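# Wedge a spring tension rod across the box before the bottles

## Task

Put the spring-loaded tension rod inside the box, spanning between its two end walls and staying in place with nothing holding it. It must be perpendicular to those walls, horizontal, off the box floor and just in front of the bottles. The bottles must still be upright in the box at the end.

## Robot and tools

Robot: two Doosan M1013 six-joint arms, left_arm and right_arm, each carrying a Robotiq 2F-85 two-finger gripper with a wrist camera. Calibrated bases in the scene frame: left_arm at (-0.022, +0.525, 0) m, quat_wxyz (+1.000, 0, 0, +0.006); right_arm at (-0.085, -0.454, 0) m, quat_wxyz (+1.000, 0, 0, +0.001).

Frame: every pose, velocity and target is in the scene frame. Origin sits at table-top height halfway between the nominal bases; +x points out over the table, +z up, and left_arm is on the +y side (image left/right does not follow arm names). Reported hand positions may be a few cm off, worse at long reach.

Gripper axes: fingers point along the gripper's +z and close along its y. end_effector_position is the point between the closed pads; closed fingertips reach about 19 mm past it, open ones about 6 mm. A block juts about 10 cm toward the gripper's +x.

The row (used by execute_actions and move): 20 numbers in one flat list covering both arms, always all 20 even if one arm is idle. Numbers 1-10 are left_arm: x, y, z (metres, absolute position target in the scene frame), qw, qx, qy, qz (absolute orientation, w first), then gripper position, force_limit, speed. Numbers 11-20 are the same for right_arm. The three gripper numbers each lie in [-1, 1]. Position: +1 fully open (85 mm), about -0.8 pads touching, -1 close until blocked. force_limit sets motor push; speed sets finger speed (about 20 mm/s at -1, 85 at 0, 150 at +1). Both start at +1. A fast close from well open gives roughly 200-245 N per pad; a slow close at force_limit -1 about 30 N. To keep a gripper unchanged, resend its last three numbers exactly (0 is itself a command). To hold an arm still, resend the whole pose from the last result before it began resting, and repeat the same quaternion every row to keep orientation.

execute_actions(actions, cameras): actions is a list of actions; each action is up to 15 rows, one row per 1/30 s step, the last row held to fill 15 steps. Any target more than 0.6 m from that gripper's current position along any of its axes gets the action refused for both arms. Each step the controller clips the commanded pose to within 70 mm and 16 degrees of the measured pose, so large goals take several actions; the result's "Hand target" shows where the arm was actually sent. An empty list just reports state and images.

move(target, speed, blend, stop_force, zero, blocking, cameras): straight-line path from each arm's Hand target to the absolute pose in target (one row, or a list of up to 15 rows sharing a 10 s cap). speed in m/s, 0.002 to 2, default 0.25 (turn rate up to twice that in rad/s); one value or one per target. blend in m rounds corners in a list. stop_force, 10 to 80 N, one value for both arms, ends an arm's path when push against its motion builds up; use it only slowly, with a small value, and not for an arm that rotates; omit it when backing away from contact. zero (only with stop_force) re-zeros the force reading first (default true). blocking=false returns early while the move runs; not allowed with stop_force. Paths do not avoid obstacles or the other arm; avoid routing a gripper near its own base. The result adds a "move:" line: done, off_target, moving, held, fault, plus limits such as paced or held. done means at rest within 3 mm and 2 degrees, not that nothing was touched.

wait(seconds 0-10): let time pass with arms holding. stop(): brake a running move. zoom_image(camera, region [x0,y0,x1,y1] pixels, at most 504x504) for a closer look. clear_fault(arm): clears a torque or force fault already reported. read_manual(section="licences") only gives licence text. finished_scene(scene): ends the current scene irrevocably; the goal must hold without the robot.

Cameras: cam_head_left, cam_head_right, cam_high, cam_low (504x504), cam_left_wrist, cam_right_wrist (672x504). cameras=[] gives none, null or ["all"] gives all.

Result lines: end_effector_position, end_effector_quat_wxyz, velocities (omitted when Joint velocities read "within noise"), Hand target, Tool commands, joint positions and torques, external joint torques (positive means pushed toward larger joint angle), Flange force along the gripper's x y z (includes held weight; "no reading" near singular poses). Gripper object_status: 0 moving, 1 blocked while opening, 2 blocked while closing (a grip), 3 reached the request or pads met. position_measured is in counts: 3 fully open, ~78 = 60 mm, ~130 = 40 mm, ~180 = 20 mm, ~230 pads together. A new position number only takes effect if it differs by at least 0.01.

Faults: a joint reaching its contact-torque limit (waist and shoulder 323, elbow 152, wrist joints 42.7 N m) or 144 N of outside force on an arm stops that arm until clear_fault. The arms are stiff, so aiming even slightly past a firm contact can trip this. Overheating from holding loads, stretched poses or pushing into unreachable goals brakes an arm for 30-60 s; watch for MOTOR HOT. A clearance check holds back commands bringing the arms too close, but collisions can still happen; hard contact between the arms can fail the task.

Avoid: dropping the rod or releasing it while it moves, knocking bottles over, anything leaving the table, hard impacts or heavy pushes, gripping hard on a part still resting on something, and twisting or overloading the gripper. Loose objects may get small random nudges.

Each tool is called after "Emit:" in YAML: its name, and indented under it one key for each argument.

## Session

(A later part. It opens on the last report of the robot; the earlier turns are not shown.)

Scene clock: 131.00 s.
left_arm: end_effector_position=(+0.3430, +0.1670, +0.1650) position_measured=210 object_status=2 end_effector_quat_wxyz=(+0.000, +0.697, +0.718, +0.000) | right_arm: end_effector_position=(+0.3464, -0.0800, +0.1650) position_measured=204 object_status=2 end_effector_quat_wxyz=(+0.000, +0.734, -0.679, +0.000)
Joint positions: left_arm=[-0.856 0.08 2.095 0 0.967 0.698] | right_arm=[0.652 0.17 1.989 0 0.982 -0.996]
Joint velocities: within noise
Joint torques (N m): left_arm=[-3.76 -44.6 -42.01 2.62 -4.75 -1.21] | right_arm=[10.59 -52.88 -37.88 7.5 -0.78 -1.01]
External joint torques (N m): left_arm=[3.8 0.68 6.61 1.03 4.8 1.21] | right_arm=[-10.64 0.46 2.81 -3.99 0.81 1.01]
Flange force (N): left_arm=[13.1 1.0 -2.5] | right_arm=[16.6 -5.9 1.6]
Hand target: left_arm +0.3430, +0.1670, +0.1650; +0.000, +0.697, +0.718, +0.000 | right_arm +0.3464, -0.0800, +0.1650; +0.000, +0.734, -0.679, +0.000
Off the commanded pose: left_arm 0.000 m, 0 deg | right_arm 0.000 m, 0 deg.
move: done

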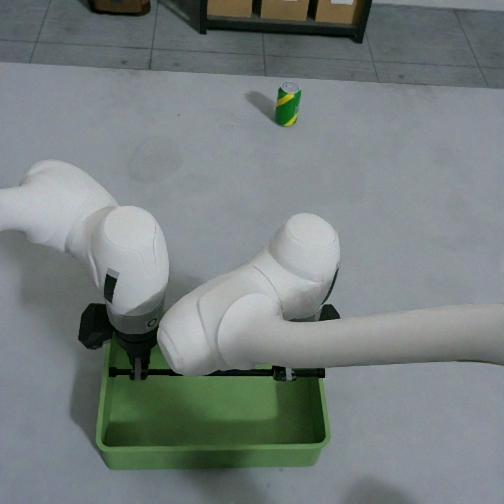

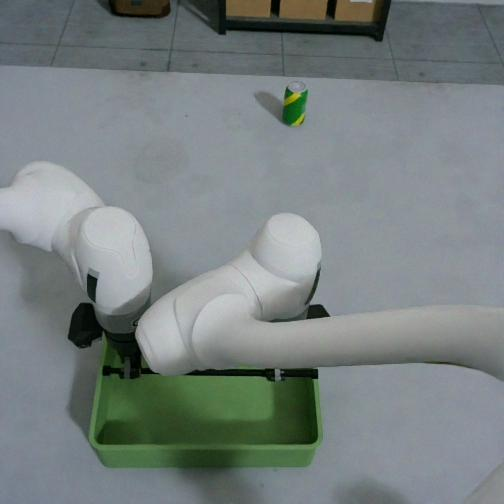

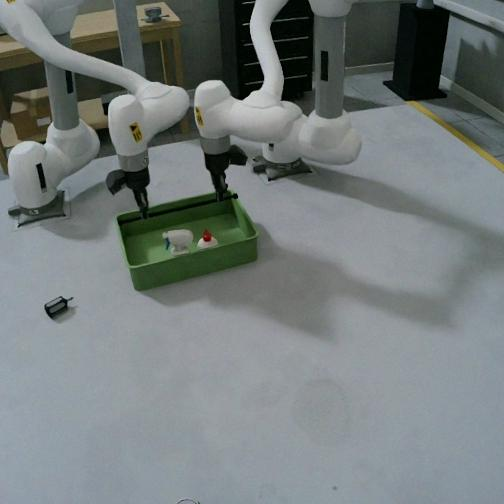

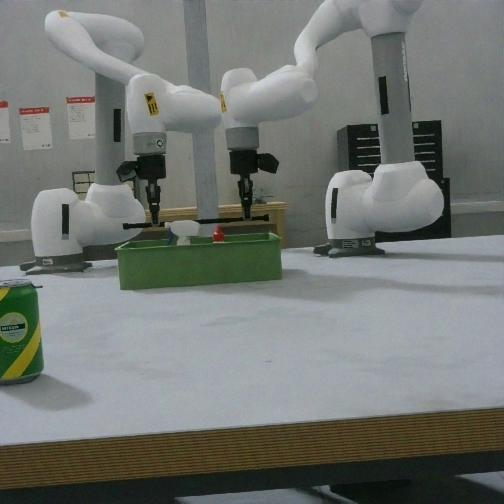

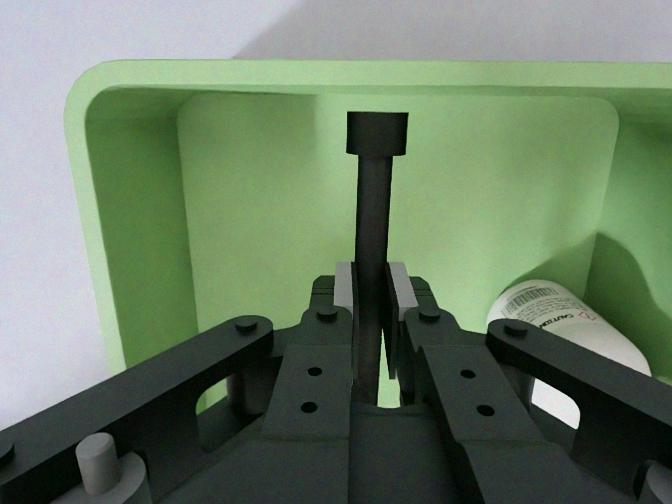

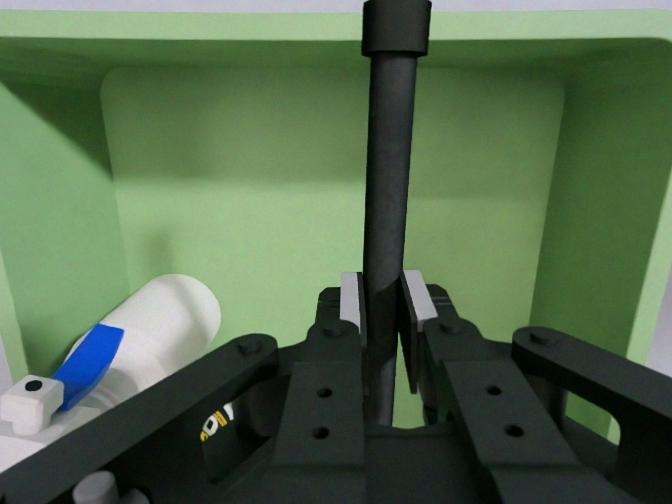

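Emit:
move:
  target:
    - [0.3432,0.163,0.165,0,0.6965,0.7175,0,-0.98,1,-1,0.3457,-0.066,0.165,0,0.7343,-0.6788,0,-0.98,1,-1]
    - [0.3432,0.163,0.13,0,0.6965,0.7175,0,-0.98,1,-1,0.3457,-0.066,0.13,0,0.7343,-0.6788,0,-0.98,1,-1]
  speed: 0.03

Emit:
zoom_image:
  camera: "cam_head_left"
  region: [80, 290, 340, 490]

Emit:
zoom_image:
  camera: "cam_high"
  region: [110, 160, 270, 290]

Scene clock: 145.63 s.
left_arm: end_effector_position=(+0.3432, +0.1630, +0.1300) position_measured=210 object_status=2 end_effector_quat_wxyz=(+0.000, +0.697, +0.718, +0.000) | right_arm: end_effector_position=(+0.3457, -0.0660, +0.1300) position_measured=204 object_status=2 end_effector_quat_wxyz=(+0.000, +0.734, -0.679, +0.000)
Joint positions: left_arm=[-0.861 0.123 2.123 0 0.896 0.693] | right_arm=[0.672 0.218 2.005 0 0.918 -0.976]
Joint velocities: within noise
Joint torques (N m): left_arm=[-3.72 -48.76 -41.51 2.43 -5.11 -1.19] | right_arm=[10.82 -56.07 -36.68 7.33 -0.98 -1.02]
External joint torques (N m): left_arm=[3.9 2.53 8.01 1.03 5.16 1.19] | right_arm=[-10.69 0.26 3.22 -3.97 1.02 1.02]
Flange force (N): left_arm=[12.8 1.5 -0.5] | right_arm=[17.0 -5.3 1.0]
Hand target: left_arm +0.3432, +0.1630, +0.1300; +0.000, +0.697, +0.718, +0.000 | right_arm +0.3457, -0.0660, +0.1300; +0.000, +0.734, -0.679, +0.000
Off the commanded pose: left_arm 0.000 m, 0 deg | right_arm 0.000 m, 0 deg.
move: done

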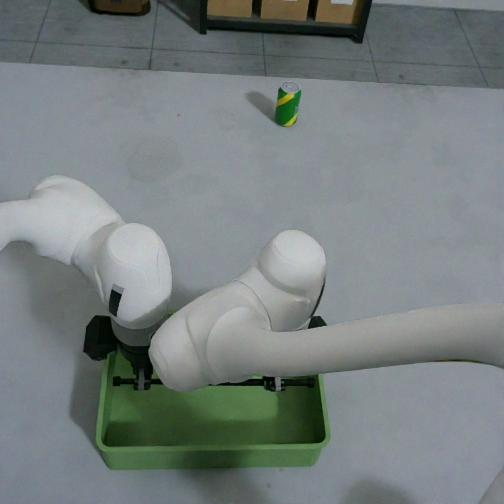

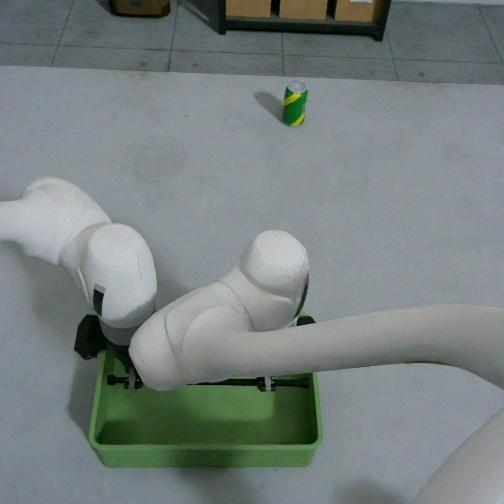

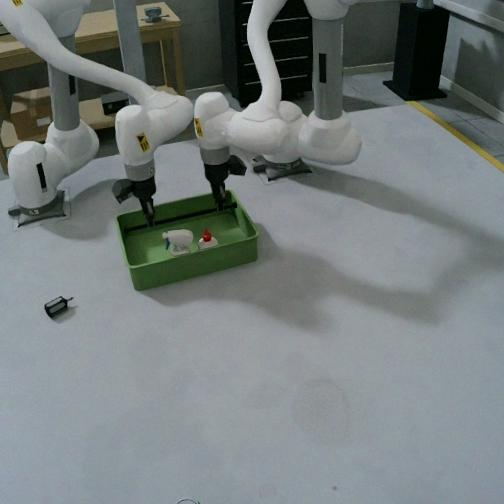

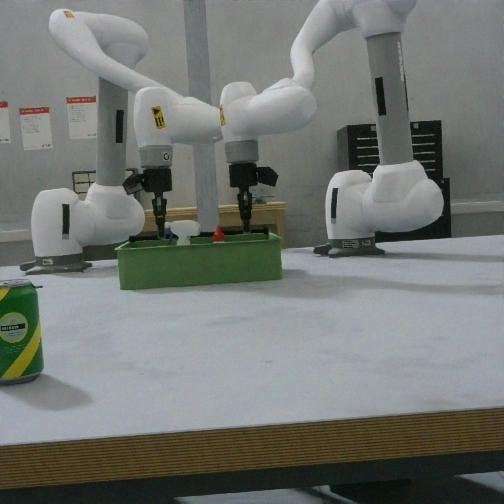

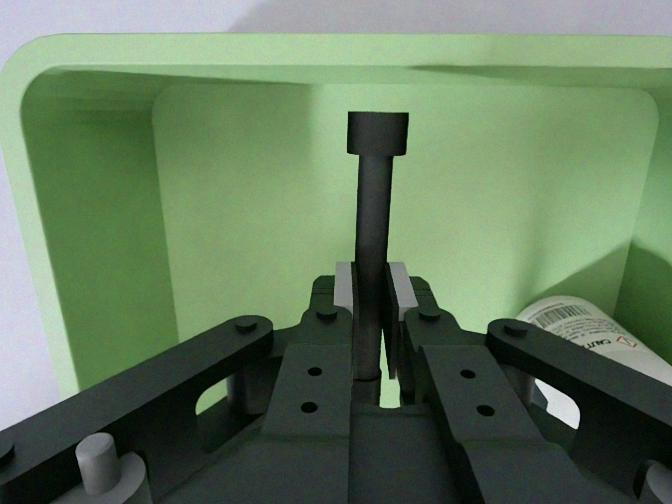

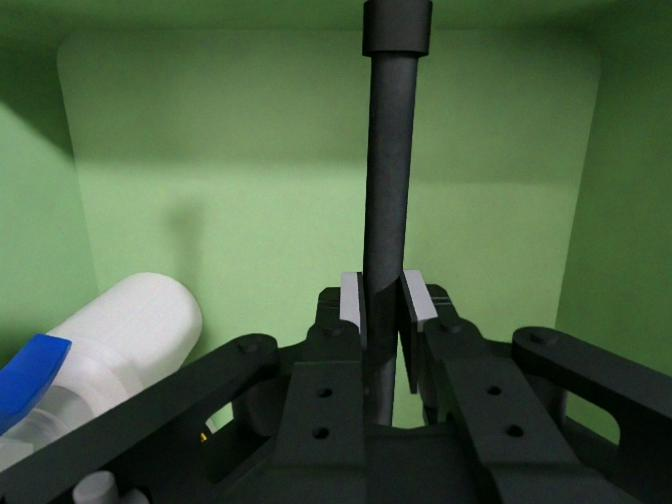

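Scaled by 1.938.

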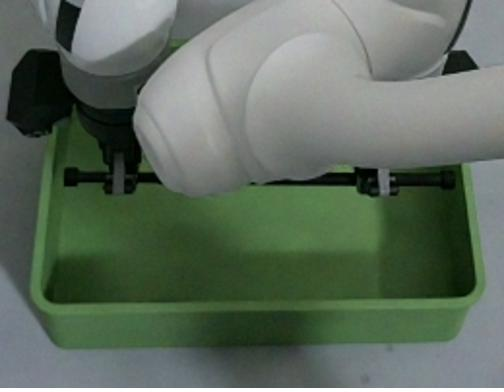

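Scaled by 3.150.

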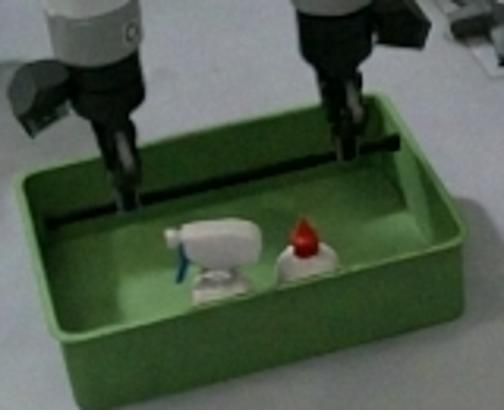

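Emit:
move:
  target: [0.3432,0.163,0.088,0,0.6965,0.7175,0,-0.98,1,-1,0.3457,-0.066,0.088,0,0.7343,-0.6788,0,-0.98,1,-1]
  speed: 0.03

Emit:
zoom_image:
  camera: "cam_head_left"
  region: [80, 290, 340, 490]

Emit:
zoom_image:
  camera: "cam_high"
  region: [110, 160, 270, 290]

Scene clock: 153.87 s.
left_arm: end_effector_position=(+0.3432, +0.1630, +0.0880) position_measured=210 object_status=2 end_effector_quat_wxyz=(+0.000, +0.697, +0.718, +0.000) | right_arm: end_effector_position=(+0.3457, -0.0660, +0.0880) position_measured=204 object_status=2 end_effector_quat_wxyz=(+0.000, +0.734, -0.679, +0.000)
Joint positions: left_arm=[-0.861 0.176 2.158 0 0.807 0.693] | right_arm=[0.672 0.266 2.038 0 0.837 -0.976]
Joint velocities: within noise
Joint torques (N m): left_arm=[-3.78 -52.15 -39.87 2.22 -5.2 -1.27] | right_arm=[11.19 -59.19 -34.56 6.78 -0.93 -0.94]
External joint torques (N m): left_arm=[3.81 2.66 8.82 0.97 5.25 1.27] | right_arm=[-11.37 0.78 3.24 -3.64 0.96 0.94]
Flange force (N): left_arm=[13.6 0.7 -0.7] | right_arm=[17.7 -6.5 1.4]
Hand target: left_arm +0.3432, +0.1630, +0.0880; +0.000, +0.697, +0.718, +0.000 | right_arm +0.3457, -0.0660, +0.0880; +0.000, +0.734, -0.679, +0.000
Off the commanded pose: left_arm 0.000 m, 0 deg | right_arm 0.000 m, 0 deg.
move: done

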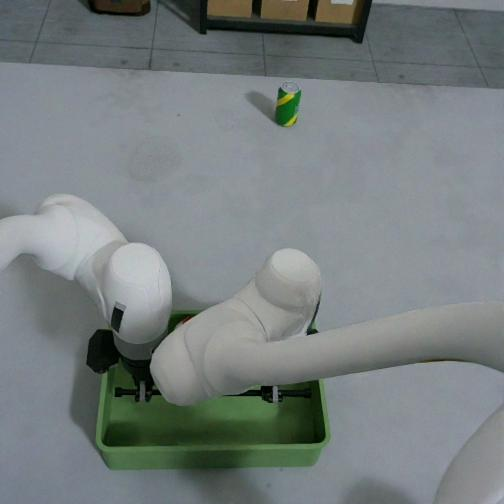

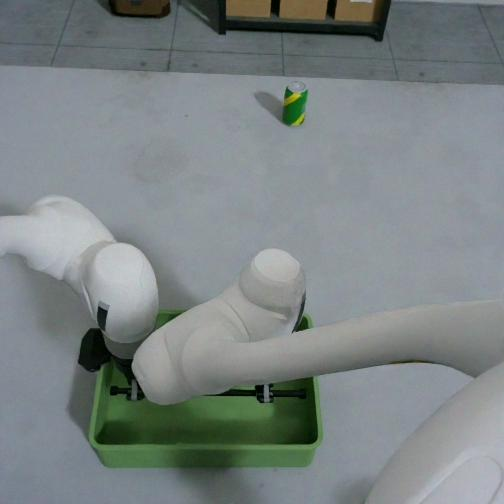

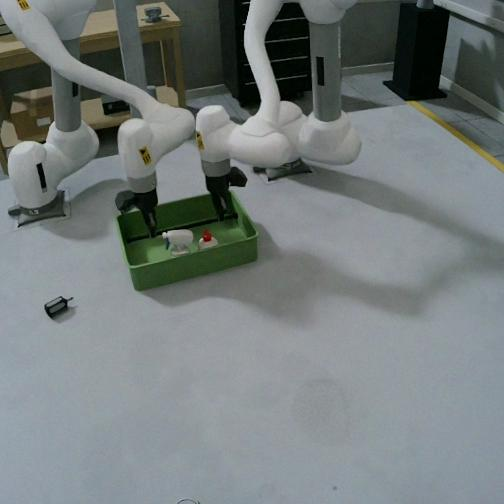

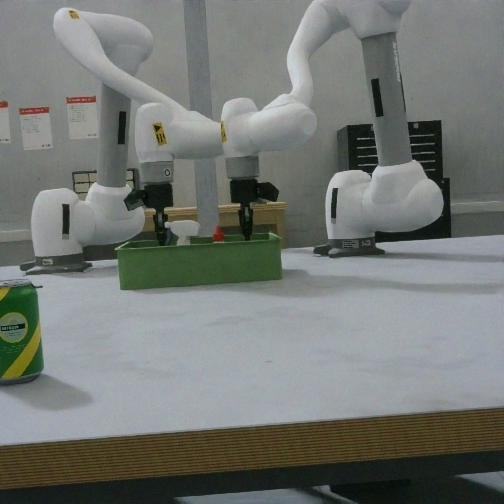

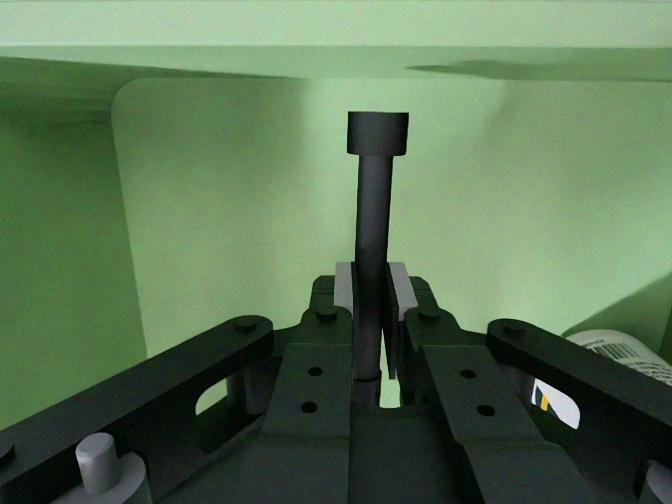

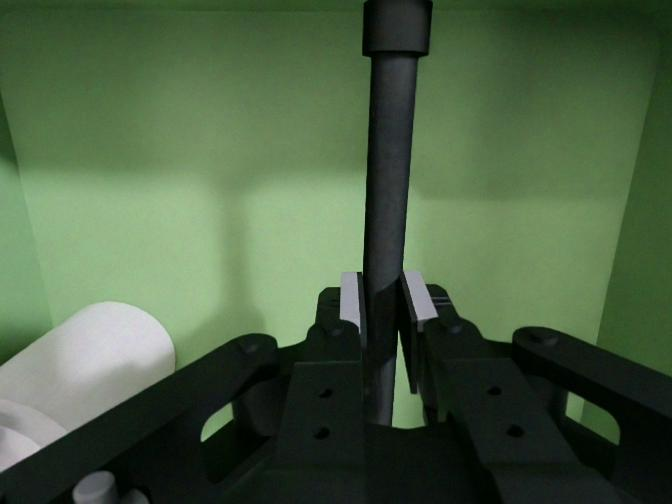

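Scaled by 1.938.

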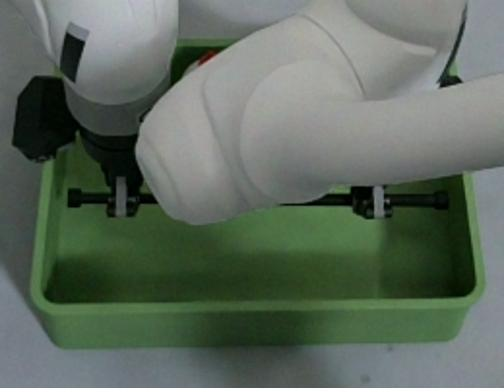

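Scaled by 3.150.

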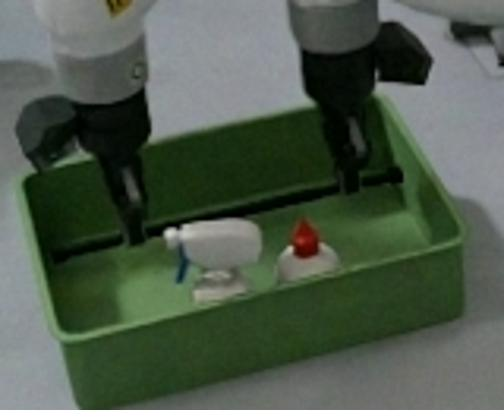

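Emit:
move:
  target:
    - [0.3437,0.155,0.088,0,0.6965,0.7175,0,-0.98,1,-1,0.3462,-0.074,0.088,0,0.7343,-0.6788,0,-0.98,1,-1]
    - [0.3867,0.155,0.088,0,0.6965,0.7175,0,-0.98,1,-1,0.3892,-0.074,0.088,0,0.7343,-0.6788,0,-0.98,1,-1]
  speed: 0.025

Emit:
zoom_image:
  camera: "cam_head_left"
  region: [80, 290, 340, 490]

Emit:
zoom_image:
  camera: "cam_high"
  region: [110, 160, 270, 290]

Scene clock: 174.63 s.
left_arm: end_effector_position=(+0.3867, +0.1550, +0.0880) position_measured=210 object_status=2 end_effector_quat_wxyz=(+0.000, +0.697, +0.718, +0.000) | right_arm: end_effector_position=(+0.3892, -0.0740, +0.0880) position_measured=204 object_status=2 end_effector_quat_wxyz=(+0.000, +0.734, -0.679, +0.000)
Joint positions: left_arm=[-0.811 0.228 2.091 0 0.823 0.743] | right_arm=[0.617 0.304 1.985 0 0.853 -1.031]
Joint velocities: within noise
Joint torques (N m): left_arm=[-4.98 -57.83 -40.13 2.05 -5.15 -1.18] | right_arm=[11.58 -63.62 -34.41 7 -0.79 -0.98]
External joint torques (N m): left_arm=[5.15 2.73 8.65 1.2 5.2 1.18] | right_arm=[-11.43 0.97 2.69 -3.83 0.81 0.98]
Flange force (N): left_arm=[14.5 1.5 -0.6] | right_arm=[16.7 -6.1 1.5]
Hand target: left_arm +0.3867, +0.1550, +0.0880; +0.000, +0.697, +0.718, +0.000 | right_arm +0.3892, -0.0740, +0.0880; +0.000, +0.734, -0.679, +0.000
Off the commanded pose: left_arm 0.000 m, 0 deg | right_arm 0.000 m, 0 deg.
move: done

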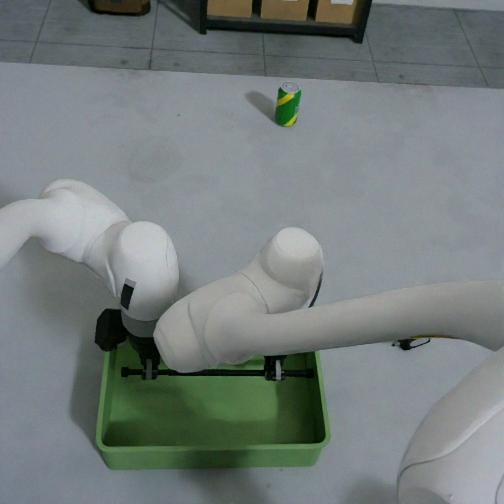

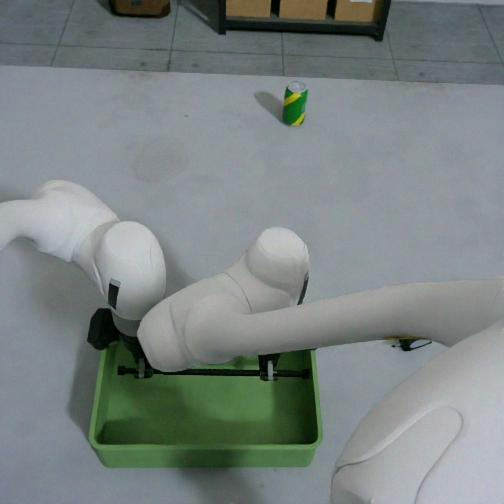

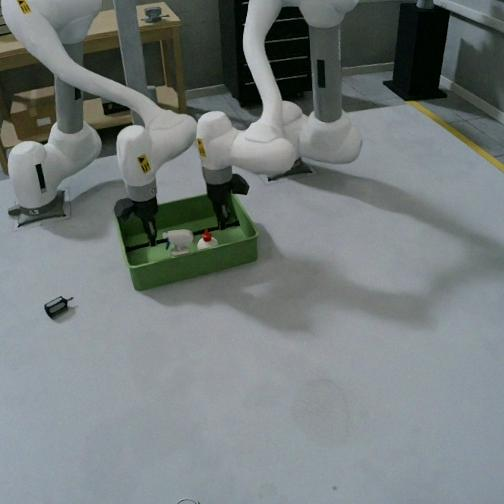

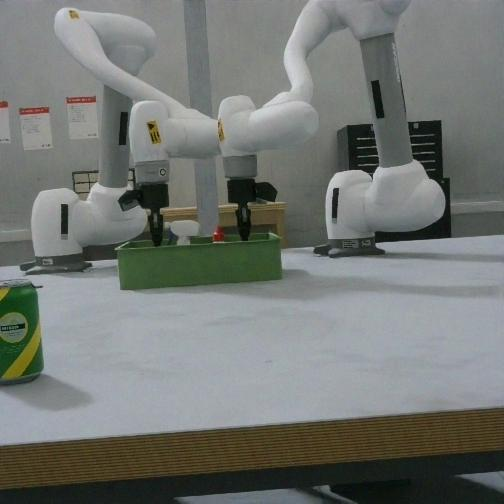

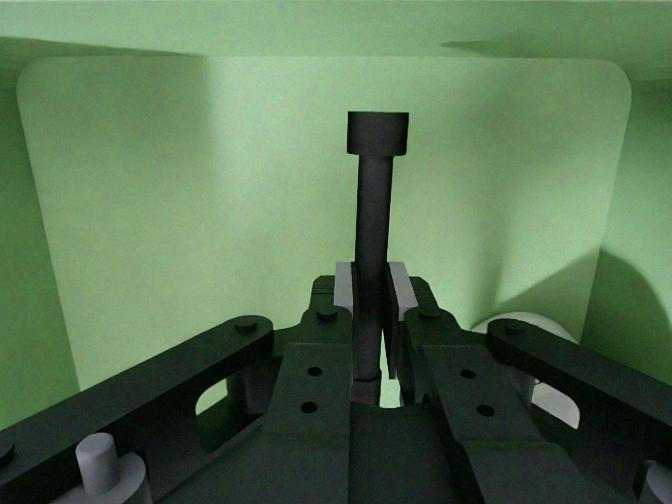

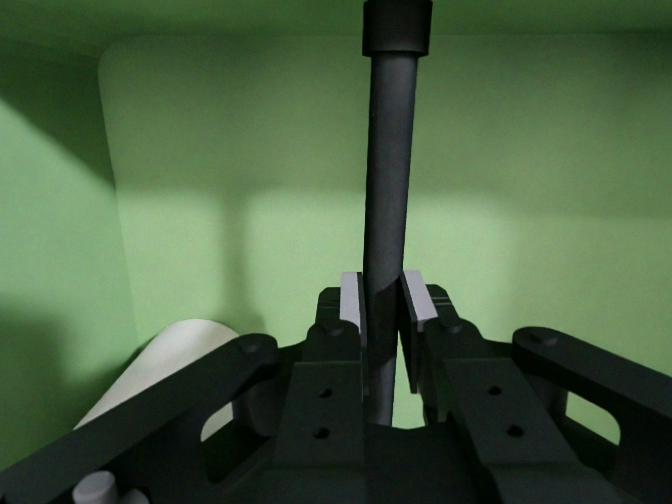

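Scaled by 1.938.

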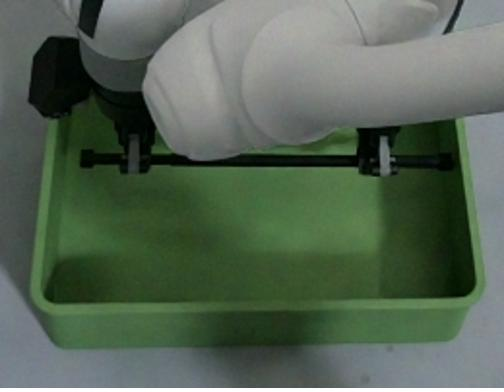

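Scaled by 3.150.

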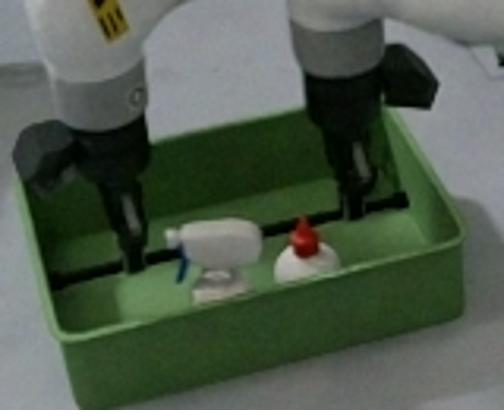

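Emit:
move:
  target: [0.3848,0.190,0.088,0,0.6965,0.7175,0,-0.98,1,-1,0.3906,-0.099,0.088,0,0.7343,-0.6788,0,-0.98,1,-1]
  speed: 0.007
  stop_force: 10

Emit:
zoom_image:
  camera: "cam_head_left"
  region: [80, 290, 340, 490]

Emit:
zoom_image:
  camera: "cam_high"
  region: [110, 160, 270, 290]

Scene clock: 184.23 s.
left_arm: end_effector_position=(+0.3859, +0.1708, +0.0881) position_measured=210 object_status=2 end_effector_quat_wxyz=(+0.000, +0.697, +0.718, +0.000) | right_arm: end_effector_position=(+0.3899, -0.0851, +0.0880) position_measured=204 object_status=2 end_effector_quat_wxyz=(+0.000, +0.734, -0.679, +0.000)
Joint positions: left_arm=[-0.792 0.212 2.111 0 0.818 0.762] | right_arm=[0.601 0.295 1.997 0 0.849 -1.047]
Joint velocities: within noise
Joint torques (N m): left_arm=[0.98 -56.41 -32.27 4.38 -1.04 -1.13] | right_arm=[3.75 -62.92 -29.63 3.62 1.77 -0.88]
External joint torques (N m): left_arm=[-0.93 2.66 0.87 -1.14 1.09 1.13] | right_arm=[-3.68 1.3 -2 -0.45 -1.75 0.88]
Flange force (N): left_arm=[-1.5 2.1 1.9] | right_arm=[1.6 -6.1 3.4]
Hand target: left_arm +0.3859, +0.1708, +0.0881; +0.000, +0.697, +0.718, +0.000 | right_arm +0.3899, -0.0851, +0.0880; +0.000, +0.734, -0.679, +0.000
Off the commanded pose: left_arm 0.019 m, 0 deg | right_arm 0.014 m, 0 deg.
move: contact (left_arm, right_arm)

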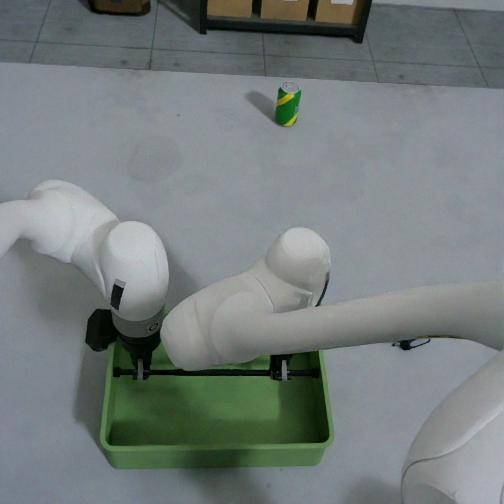

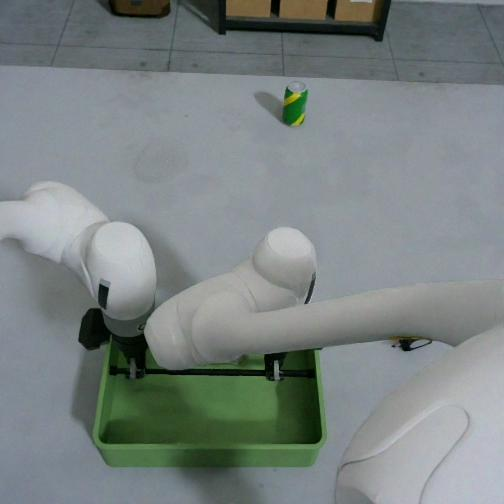

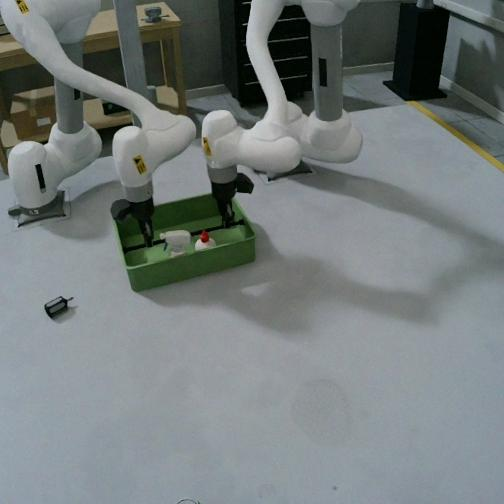

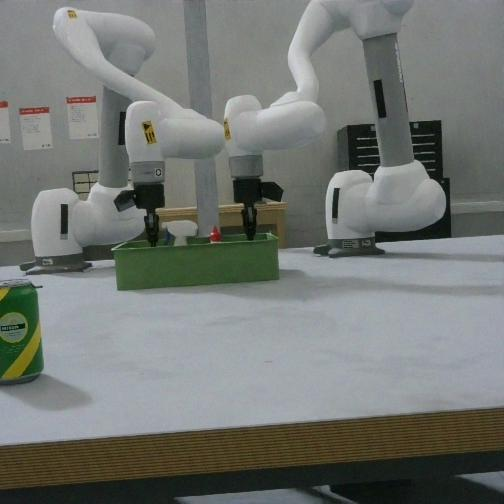

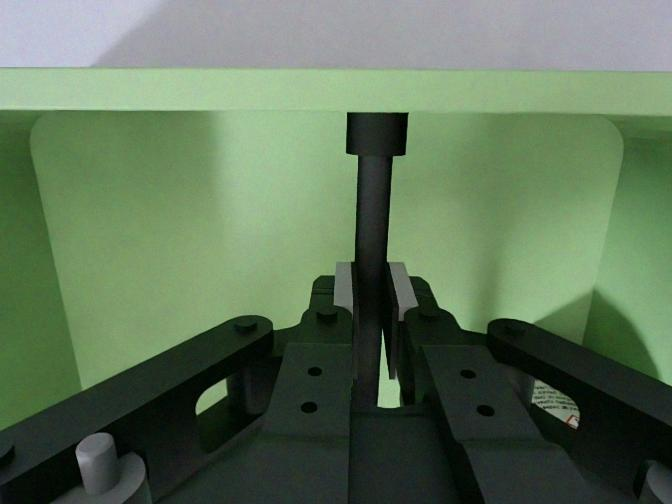

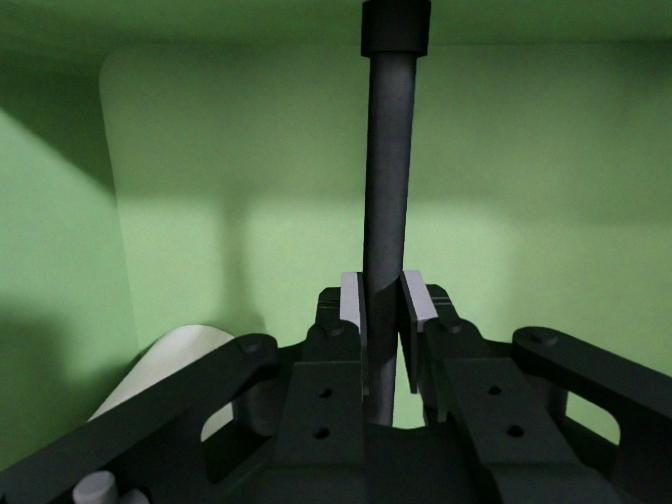

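Scaled by 1.938.

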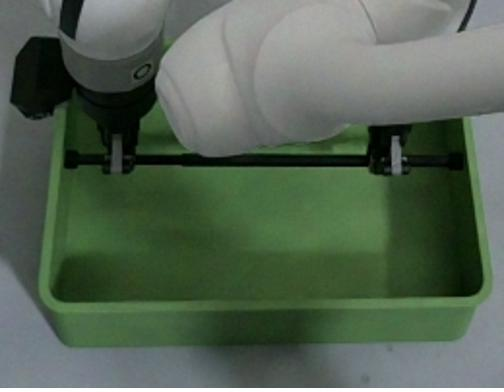

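Scaled by 3.150.

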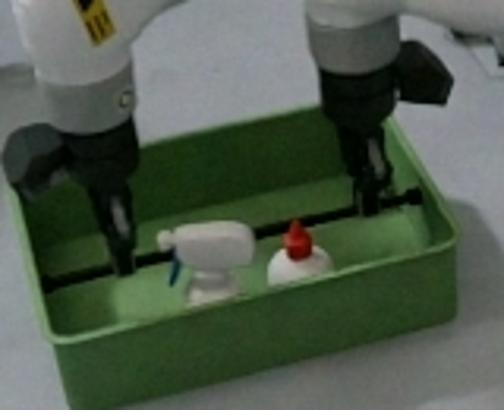

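Emit:
move:
  target: [0.3859,0.1708,0.088,0,0.6965,0.7175,0,-0.35,1,-1,0.3899,-0.0851,0.088,0,0.7343,-0.6788,0,-0.35,1,-1]
  speed: 0.01
  cameras: ["cam_left_wrist","cam_right_wrist","cam_high"]

Scene clock: 192.93 s.
left_arm: end_effector_position=(+0.3859, +0.1708, +0.0880) position_measured=173 object_status=0 end_effector_quat_wxyz=(+0.000, +0.697, +0.718, +0.000) | right_arm: end_effector_position=(+0.3899, -0.0851, +0.0880) position_measured=173 object_status=3 end_effector_quat_wxyz=(+0.000, +0.734, -0.679, +0.000)
Joint positions: left_arm=[-0.792 0.212 2.111 0 0.818 0.762] | right_arm=[0.601 0.295 1.997 0 0.849 -1.047]
Joint velocities: within noise
Joint torques (N m): left_arm=[-1.44 -54.35 -27.85 3.81 0.55 -0.67] | right_arm=[-0.33 -61.13 -31.54 3.44 0.33 0.26]
External joint torques (N m): left_arm=[1.38 1.06 -3.5 -0.58 -0.5 0.67] | right_arm=[0.23 -0.47 -0.13 -0.26 -0.3 -0.26]
Flange force (N): left_arm=[-2.5 8.3 -0.2] | right_arm=[0.4 0.4 -0.1]
Hand target: left_arm +0.3859, +0.1708, +0.0880; +0.000, +0.697, +0.718, +0.000 | right_arm +0.3899, -0.0851, +0.0880; +0.000, +0.734, -0.679, +0.000
Off the commanded pose: left_arm 0.000 m, 0 deg | right_arm 0.000 m, 0 deg.
move: done
Images, in order (width x height): cam_high 504x504, cam_left_wrist 672x504, cam_right_wrist 672x504.

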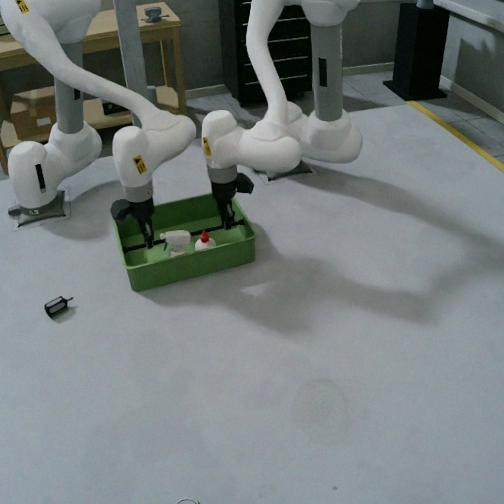

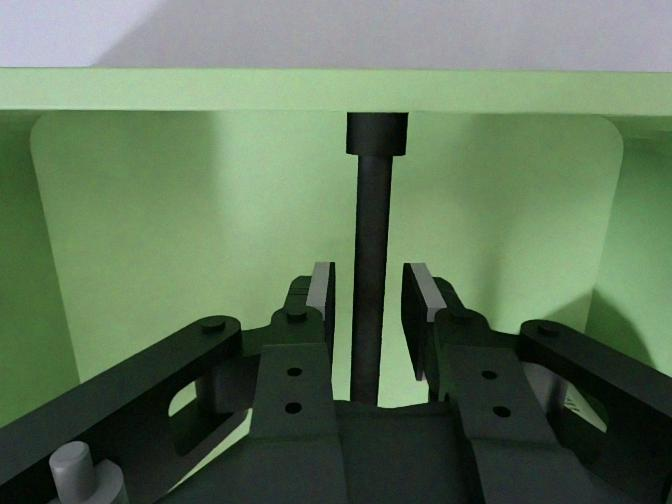

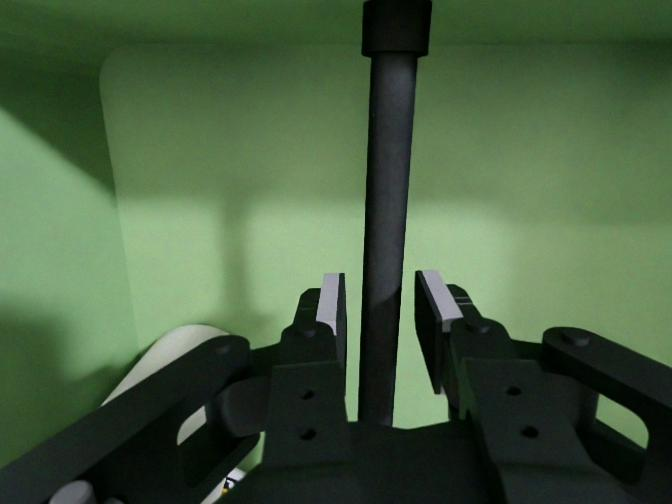

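Emit:
move:
  target:
    - [0.3859,0.1708,0.25,0,0.6965,0.7175,0,-0.35,1,-1,0.3899,-0.0851,0.25,0,0.7343,-0.6788,0,-0.35,1,-1]
    - [0.35,0.36,0.35,0,0.6965,0.7175,0,-0.35,1,-1,0.3,-0.32,0.35,0,0.7343,-0.6788,0,-0.35,1,-1]
  speed: [0.06,0.2]
  cameras: ["cam_head_left","cam_high","cam_low"]

Emit:
zoom_image:
  camera: "cam_head_left"
  region: [80, 290, 340, 490]

Emit:
zoom_image:
  camera: "cam_high"
  region: [110, 180, 270, 290]

Scene clock: 209.33 s.
left_arm: end_effector_position=(+0.3500, +0.3600, +0.3500) position_measured=173 object_status=3 end_effector_quat_wxyz=(+0.000, +0.697, +0.718, +0.000) | right_arm: end_effector_position=(+0.3000, -0.3200, +0.3500) position_measured=173 object_status=3 end_effector_quat_wxyz=(+0.000, +0.734, -0.679, +0.000)
Joint positions: left_arm=[-0.515 -0.23 2.013 0 1.359 1.039] | right_arm=[0.248 -0.228 2.012 0 1.358 -1.4]
Joint velocities: within noise
Joint torques (N m): left_arm=[-1.16 -19.07 -36.88 4.9 0.49 -0.7] | right_arm=[-0.44 -19.35 -41.7 4.21 0.35 0.19]
External joint torques (N m): left_arm=[1.19 1.58 -5.07 -0.56 -0.46 0.7] | right_arm=[0.38 1.71 0.52 -0.1 -0.34 -0.19]
Flange force (N): left_arm=[-0.1 11.0 -6.4] | right_arm=[-1.1 -2.3 2.1]
Hand target: left_arm +0.3500, +0.3600, +0.3500; +0.000, +0.697, +0.718, +0.000 | right_arm +0.3000, -0.3200, +0.3500; +0.000, +0.734, -0.679, +0.000
Off the commanded pose: left_arm 0.000 m, 0 deg | right_arm 0.000 m, 0 deg.
move: done
Images, in order (width x height): cam_head_left 504x504, cam_high 504x504, cam_low 504x504.

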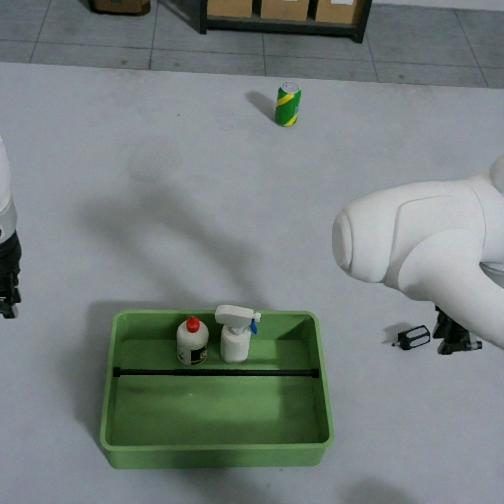

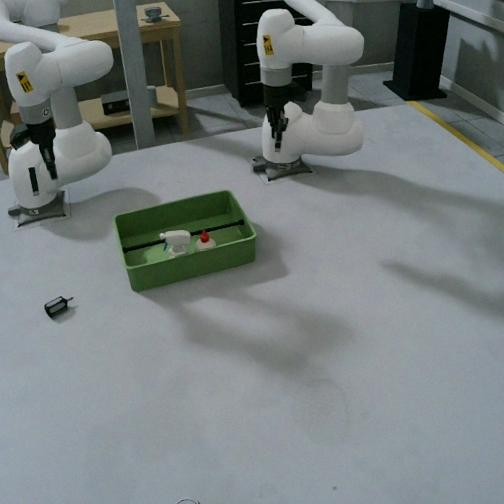

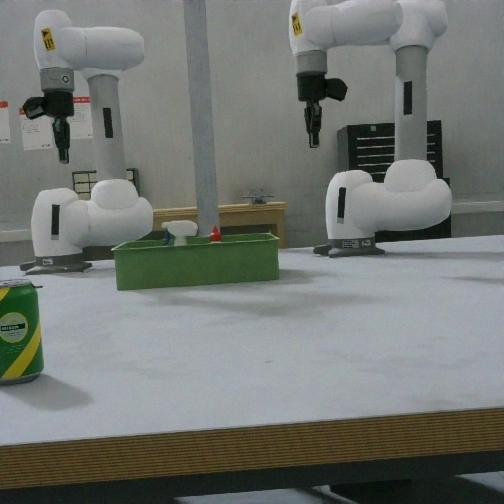

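Scaled by 1.938.

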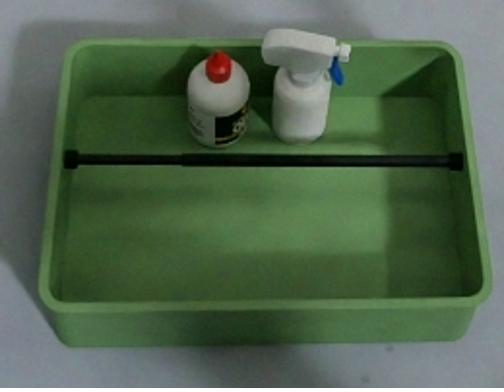

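Scaled by 3.150.

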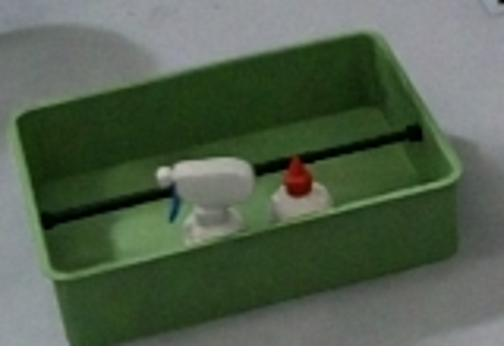

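Emit:
move:
  target:
    - [0.3859,0.1708,0.20,0,0.6965,0.7175,0,-0.35,1,-1,0.3899,-0.0851,0.20,0,0.7343,-0.6788,0,-0.35,1,-1]
    - [0.3859,0.1708,0.088,0,0.6965,0.7175,0,-0.35,1,-1,0.3899,-0.0851,0.088,0,0.7343,-0.6788,0,-0.35,1,-1]
    - [0.3859,0.1708,0.088,0,0.6965,0.7175,0,-1,1,-1,0.3899,-0.0851,0.088,0,0.7343,-0.6788,0,-1,1,-1]
  speed: [0.2,0.06,0.06]
  cameras: ["cam_left_wrist","cam_right_wrist"]

Emit:
move:
  target:
    - [0.3862,0.1648,0.088,0,0.6965,0.7175,0,-1,1,-1,0.3896,-0.0801,0.088,0,0.7343,-0.6788,0,-1,1,-1]
    - [0.3967,0.1648,0.088,0,0.6965,0.7175,0,-1,1,-1,0.4001,-0.0801,0.088,0,0.7343,-0.6788,0,-1,1,-1]
  speed: 0.02
  cameras: ["cam_left_wrist","cam_right_wrist","cam_head_left","cam_high"]

Emit:
zoom_image:
  camera: "cam_high"
  region: [110, 180, 270, 290]

Scene clock: 239.20 s.
left_arm: end_effector_position=(+0.3859, +0.1708, +0.0880) position_measured=210 object_status=0 end_effector_quat_wxyz=(+0.000, +0.697, +0.718, +0.000) | right_arm: end_effector_position=(+0.3899, -0.0851, +0.0880) position_measured=204 object_status=2 end_effector_quat_wxyz=(+0.000, +0.734, -0.679, +0.000)
Joint positions: left_arm=[-0.792 0.212 2.111 0 0.818 0.762] | right_arm=[0.601 0.295 1.997 0 0.849 -1.047]
Joint velocities: within noise
Joint torques (N m): left_arm=[0.55 -48.67 -26.31 4.23 -0.92 -1] | right_arm=[0.96 -55.85 -28.89 2.84 -0.32 -0.75]
External joint torques (N m): left_arm=[-0.61 -5.08 -5.12 -0.99 0.96 1] | right_arm=[-0.88 -5.87 -2.78 0.33 0.34 0.75]
Flange force (N): left_arm=[-1.3 2.5 -12.4] | right_arm=[1.5 1.8 -9.5]
Hand target: left_arm +0.3859, +0.1708, +0.0880; +0.000, +0.697, +0.718, +0.000 | right_arm +0.3899, -0.0851, +0.0880; +0.000, +0.734, -0.679, +0.000
Off the commanded pose: left_arm 0.000 m, 0 deg | right_arm 0.000 m, 0 deg.
move: done
Images, in order (width x height): cam_left_wrist 672x504, cam_right_wrist 672x504.

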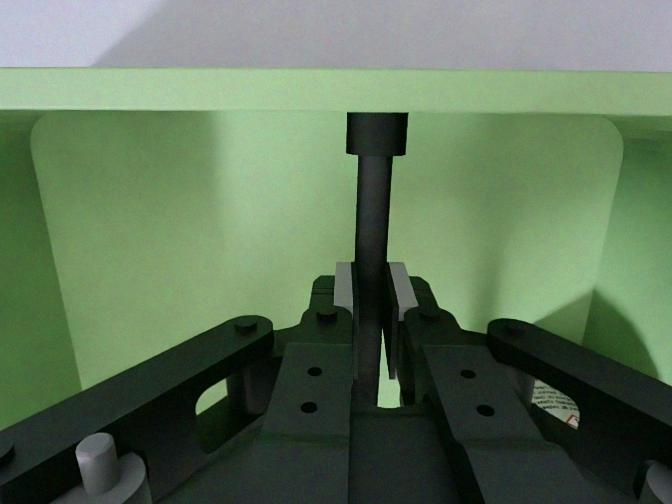

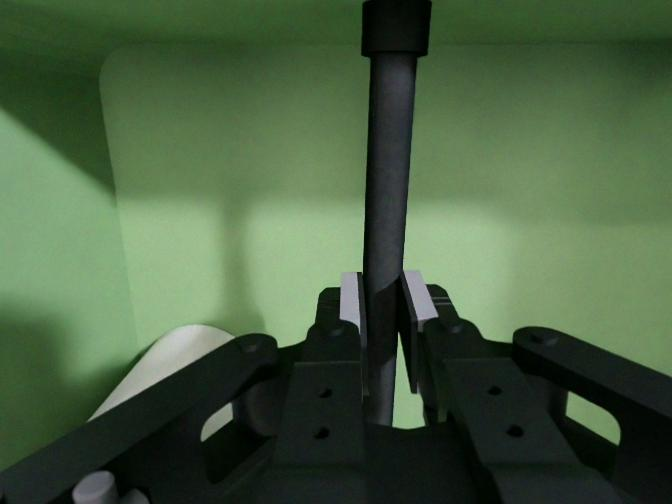

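Scene clock: 240.27 s.
left_arm: end_effector_position=(+0.3967, +0.1648, +0.0880) position_measured=210 object_status=2 end_effector_quat_wxyz=(+0.000, +0.697, +0.718, +0.000) | right_arm: end_effector_position=(+0.4001, -0.0801, +0.0880) position_measured=204 object_status=2 end_effector_quat_wxyz=(+0.000, +0.734, -0.679, +0.000)
Joint positions: left_arm=[-0.786 0.229 2.089 0 0.823 0.768] | right_arm=[0.598 0.31 1.976 0 0.856 -1.049]
Joint velocities: within noise
Joint torques (N m): left_arm=[-5.42 -57.9 -38.29 1.9 -4.23 -1] | right_arm=[10.56 -63.98 -35.05 6.54 -0.98 -0.74]
External joint torques (N m): left_arm=[5.34 2.67 6.81 1.35 4.28 1] | right_arm=[-10.55 0.68 3.23 -3.35 1.01 0.74]
Flange force (N): left_arm=[12.6 3.2 -0.2] | right_arm=[16.5 -4.1 1.2]
Hand target: left_arm +0.3967, +0.1648, +0.0880; +0.000, +0.697, +0.718, +0.000 | right_arm +0.4001, -0.0801, +0.0880; +0.000, +0.734, -0.679, +0.000
Off the commanded pose: left_arm 0.000 m, 0 deg | right_arm 0.000 m, 0 deg.
move: done
Images, in order (width x height): cam_head_left 504x504, cam_high 504x504, cam_left_wrist 672x504, cam_right_wrist 672x504.

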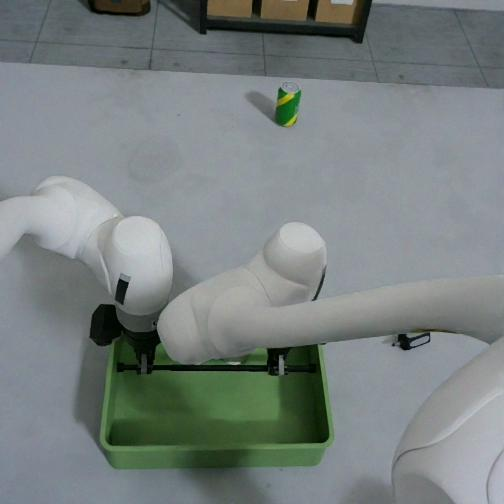

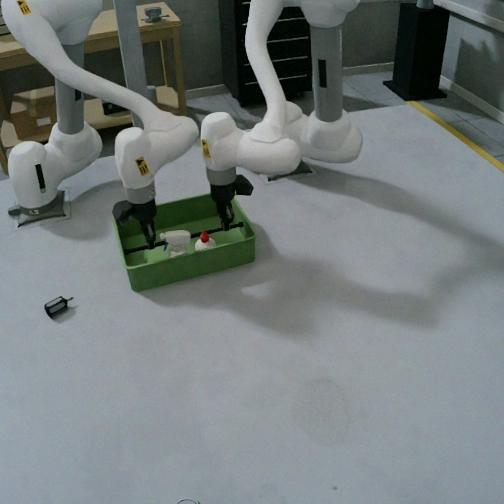

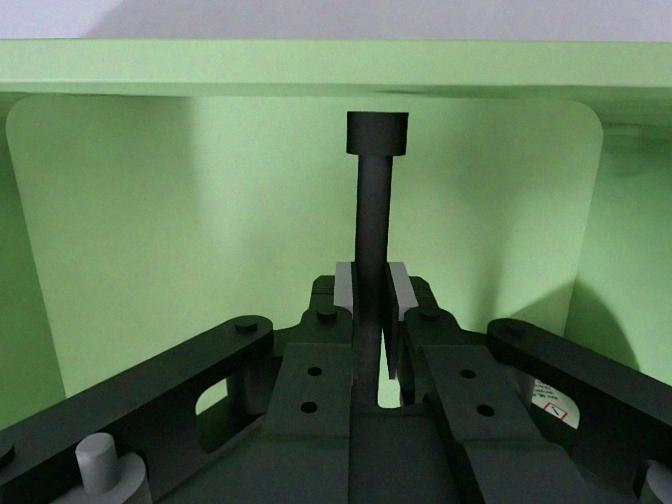

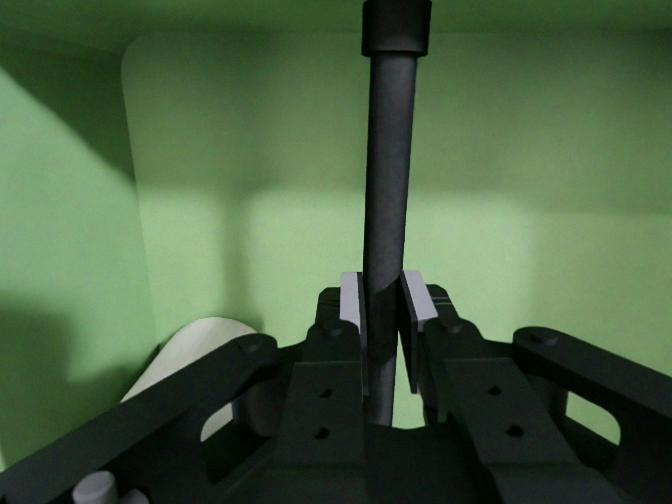

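Scaled by 3.150.

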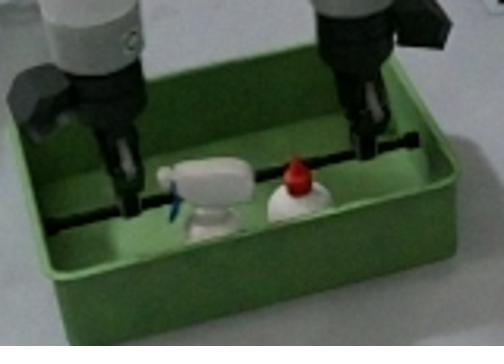

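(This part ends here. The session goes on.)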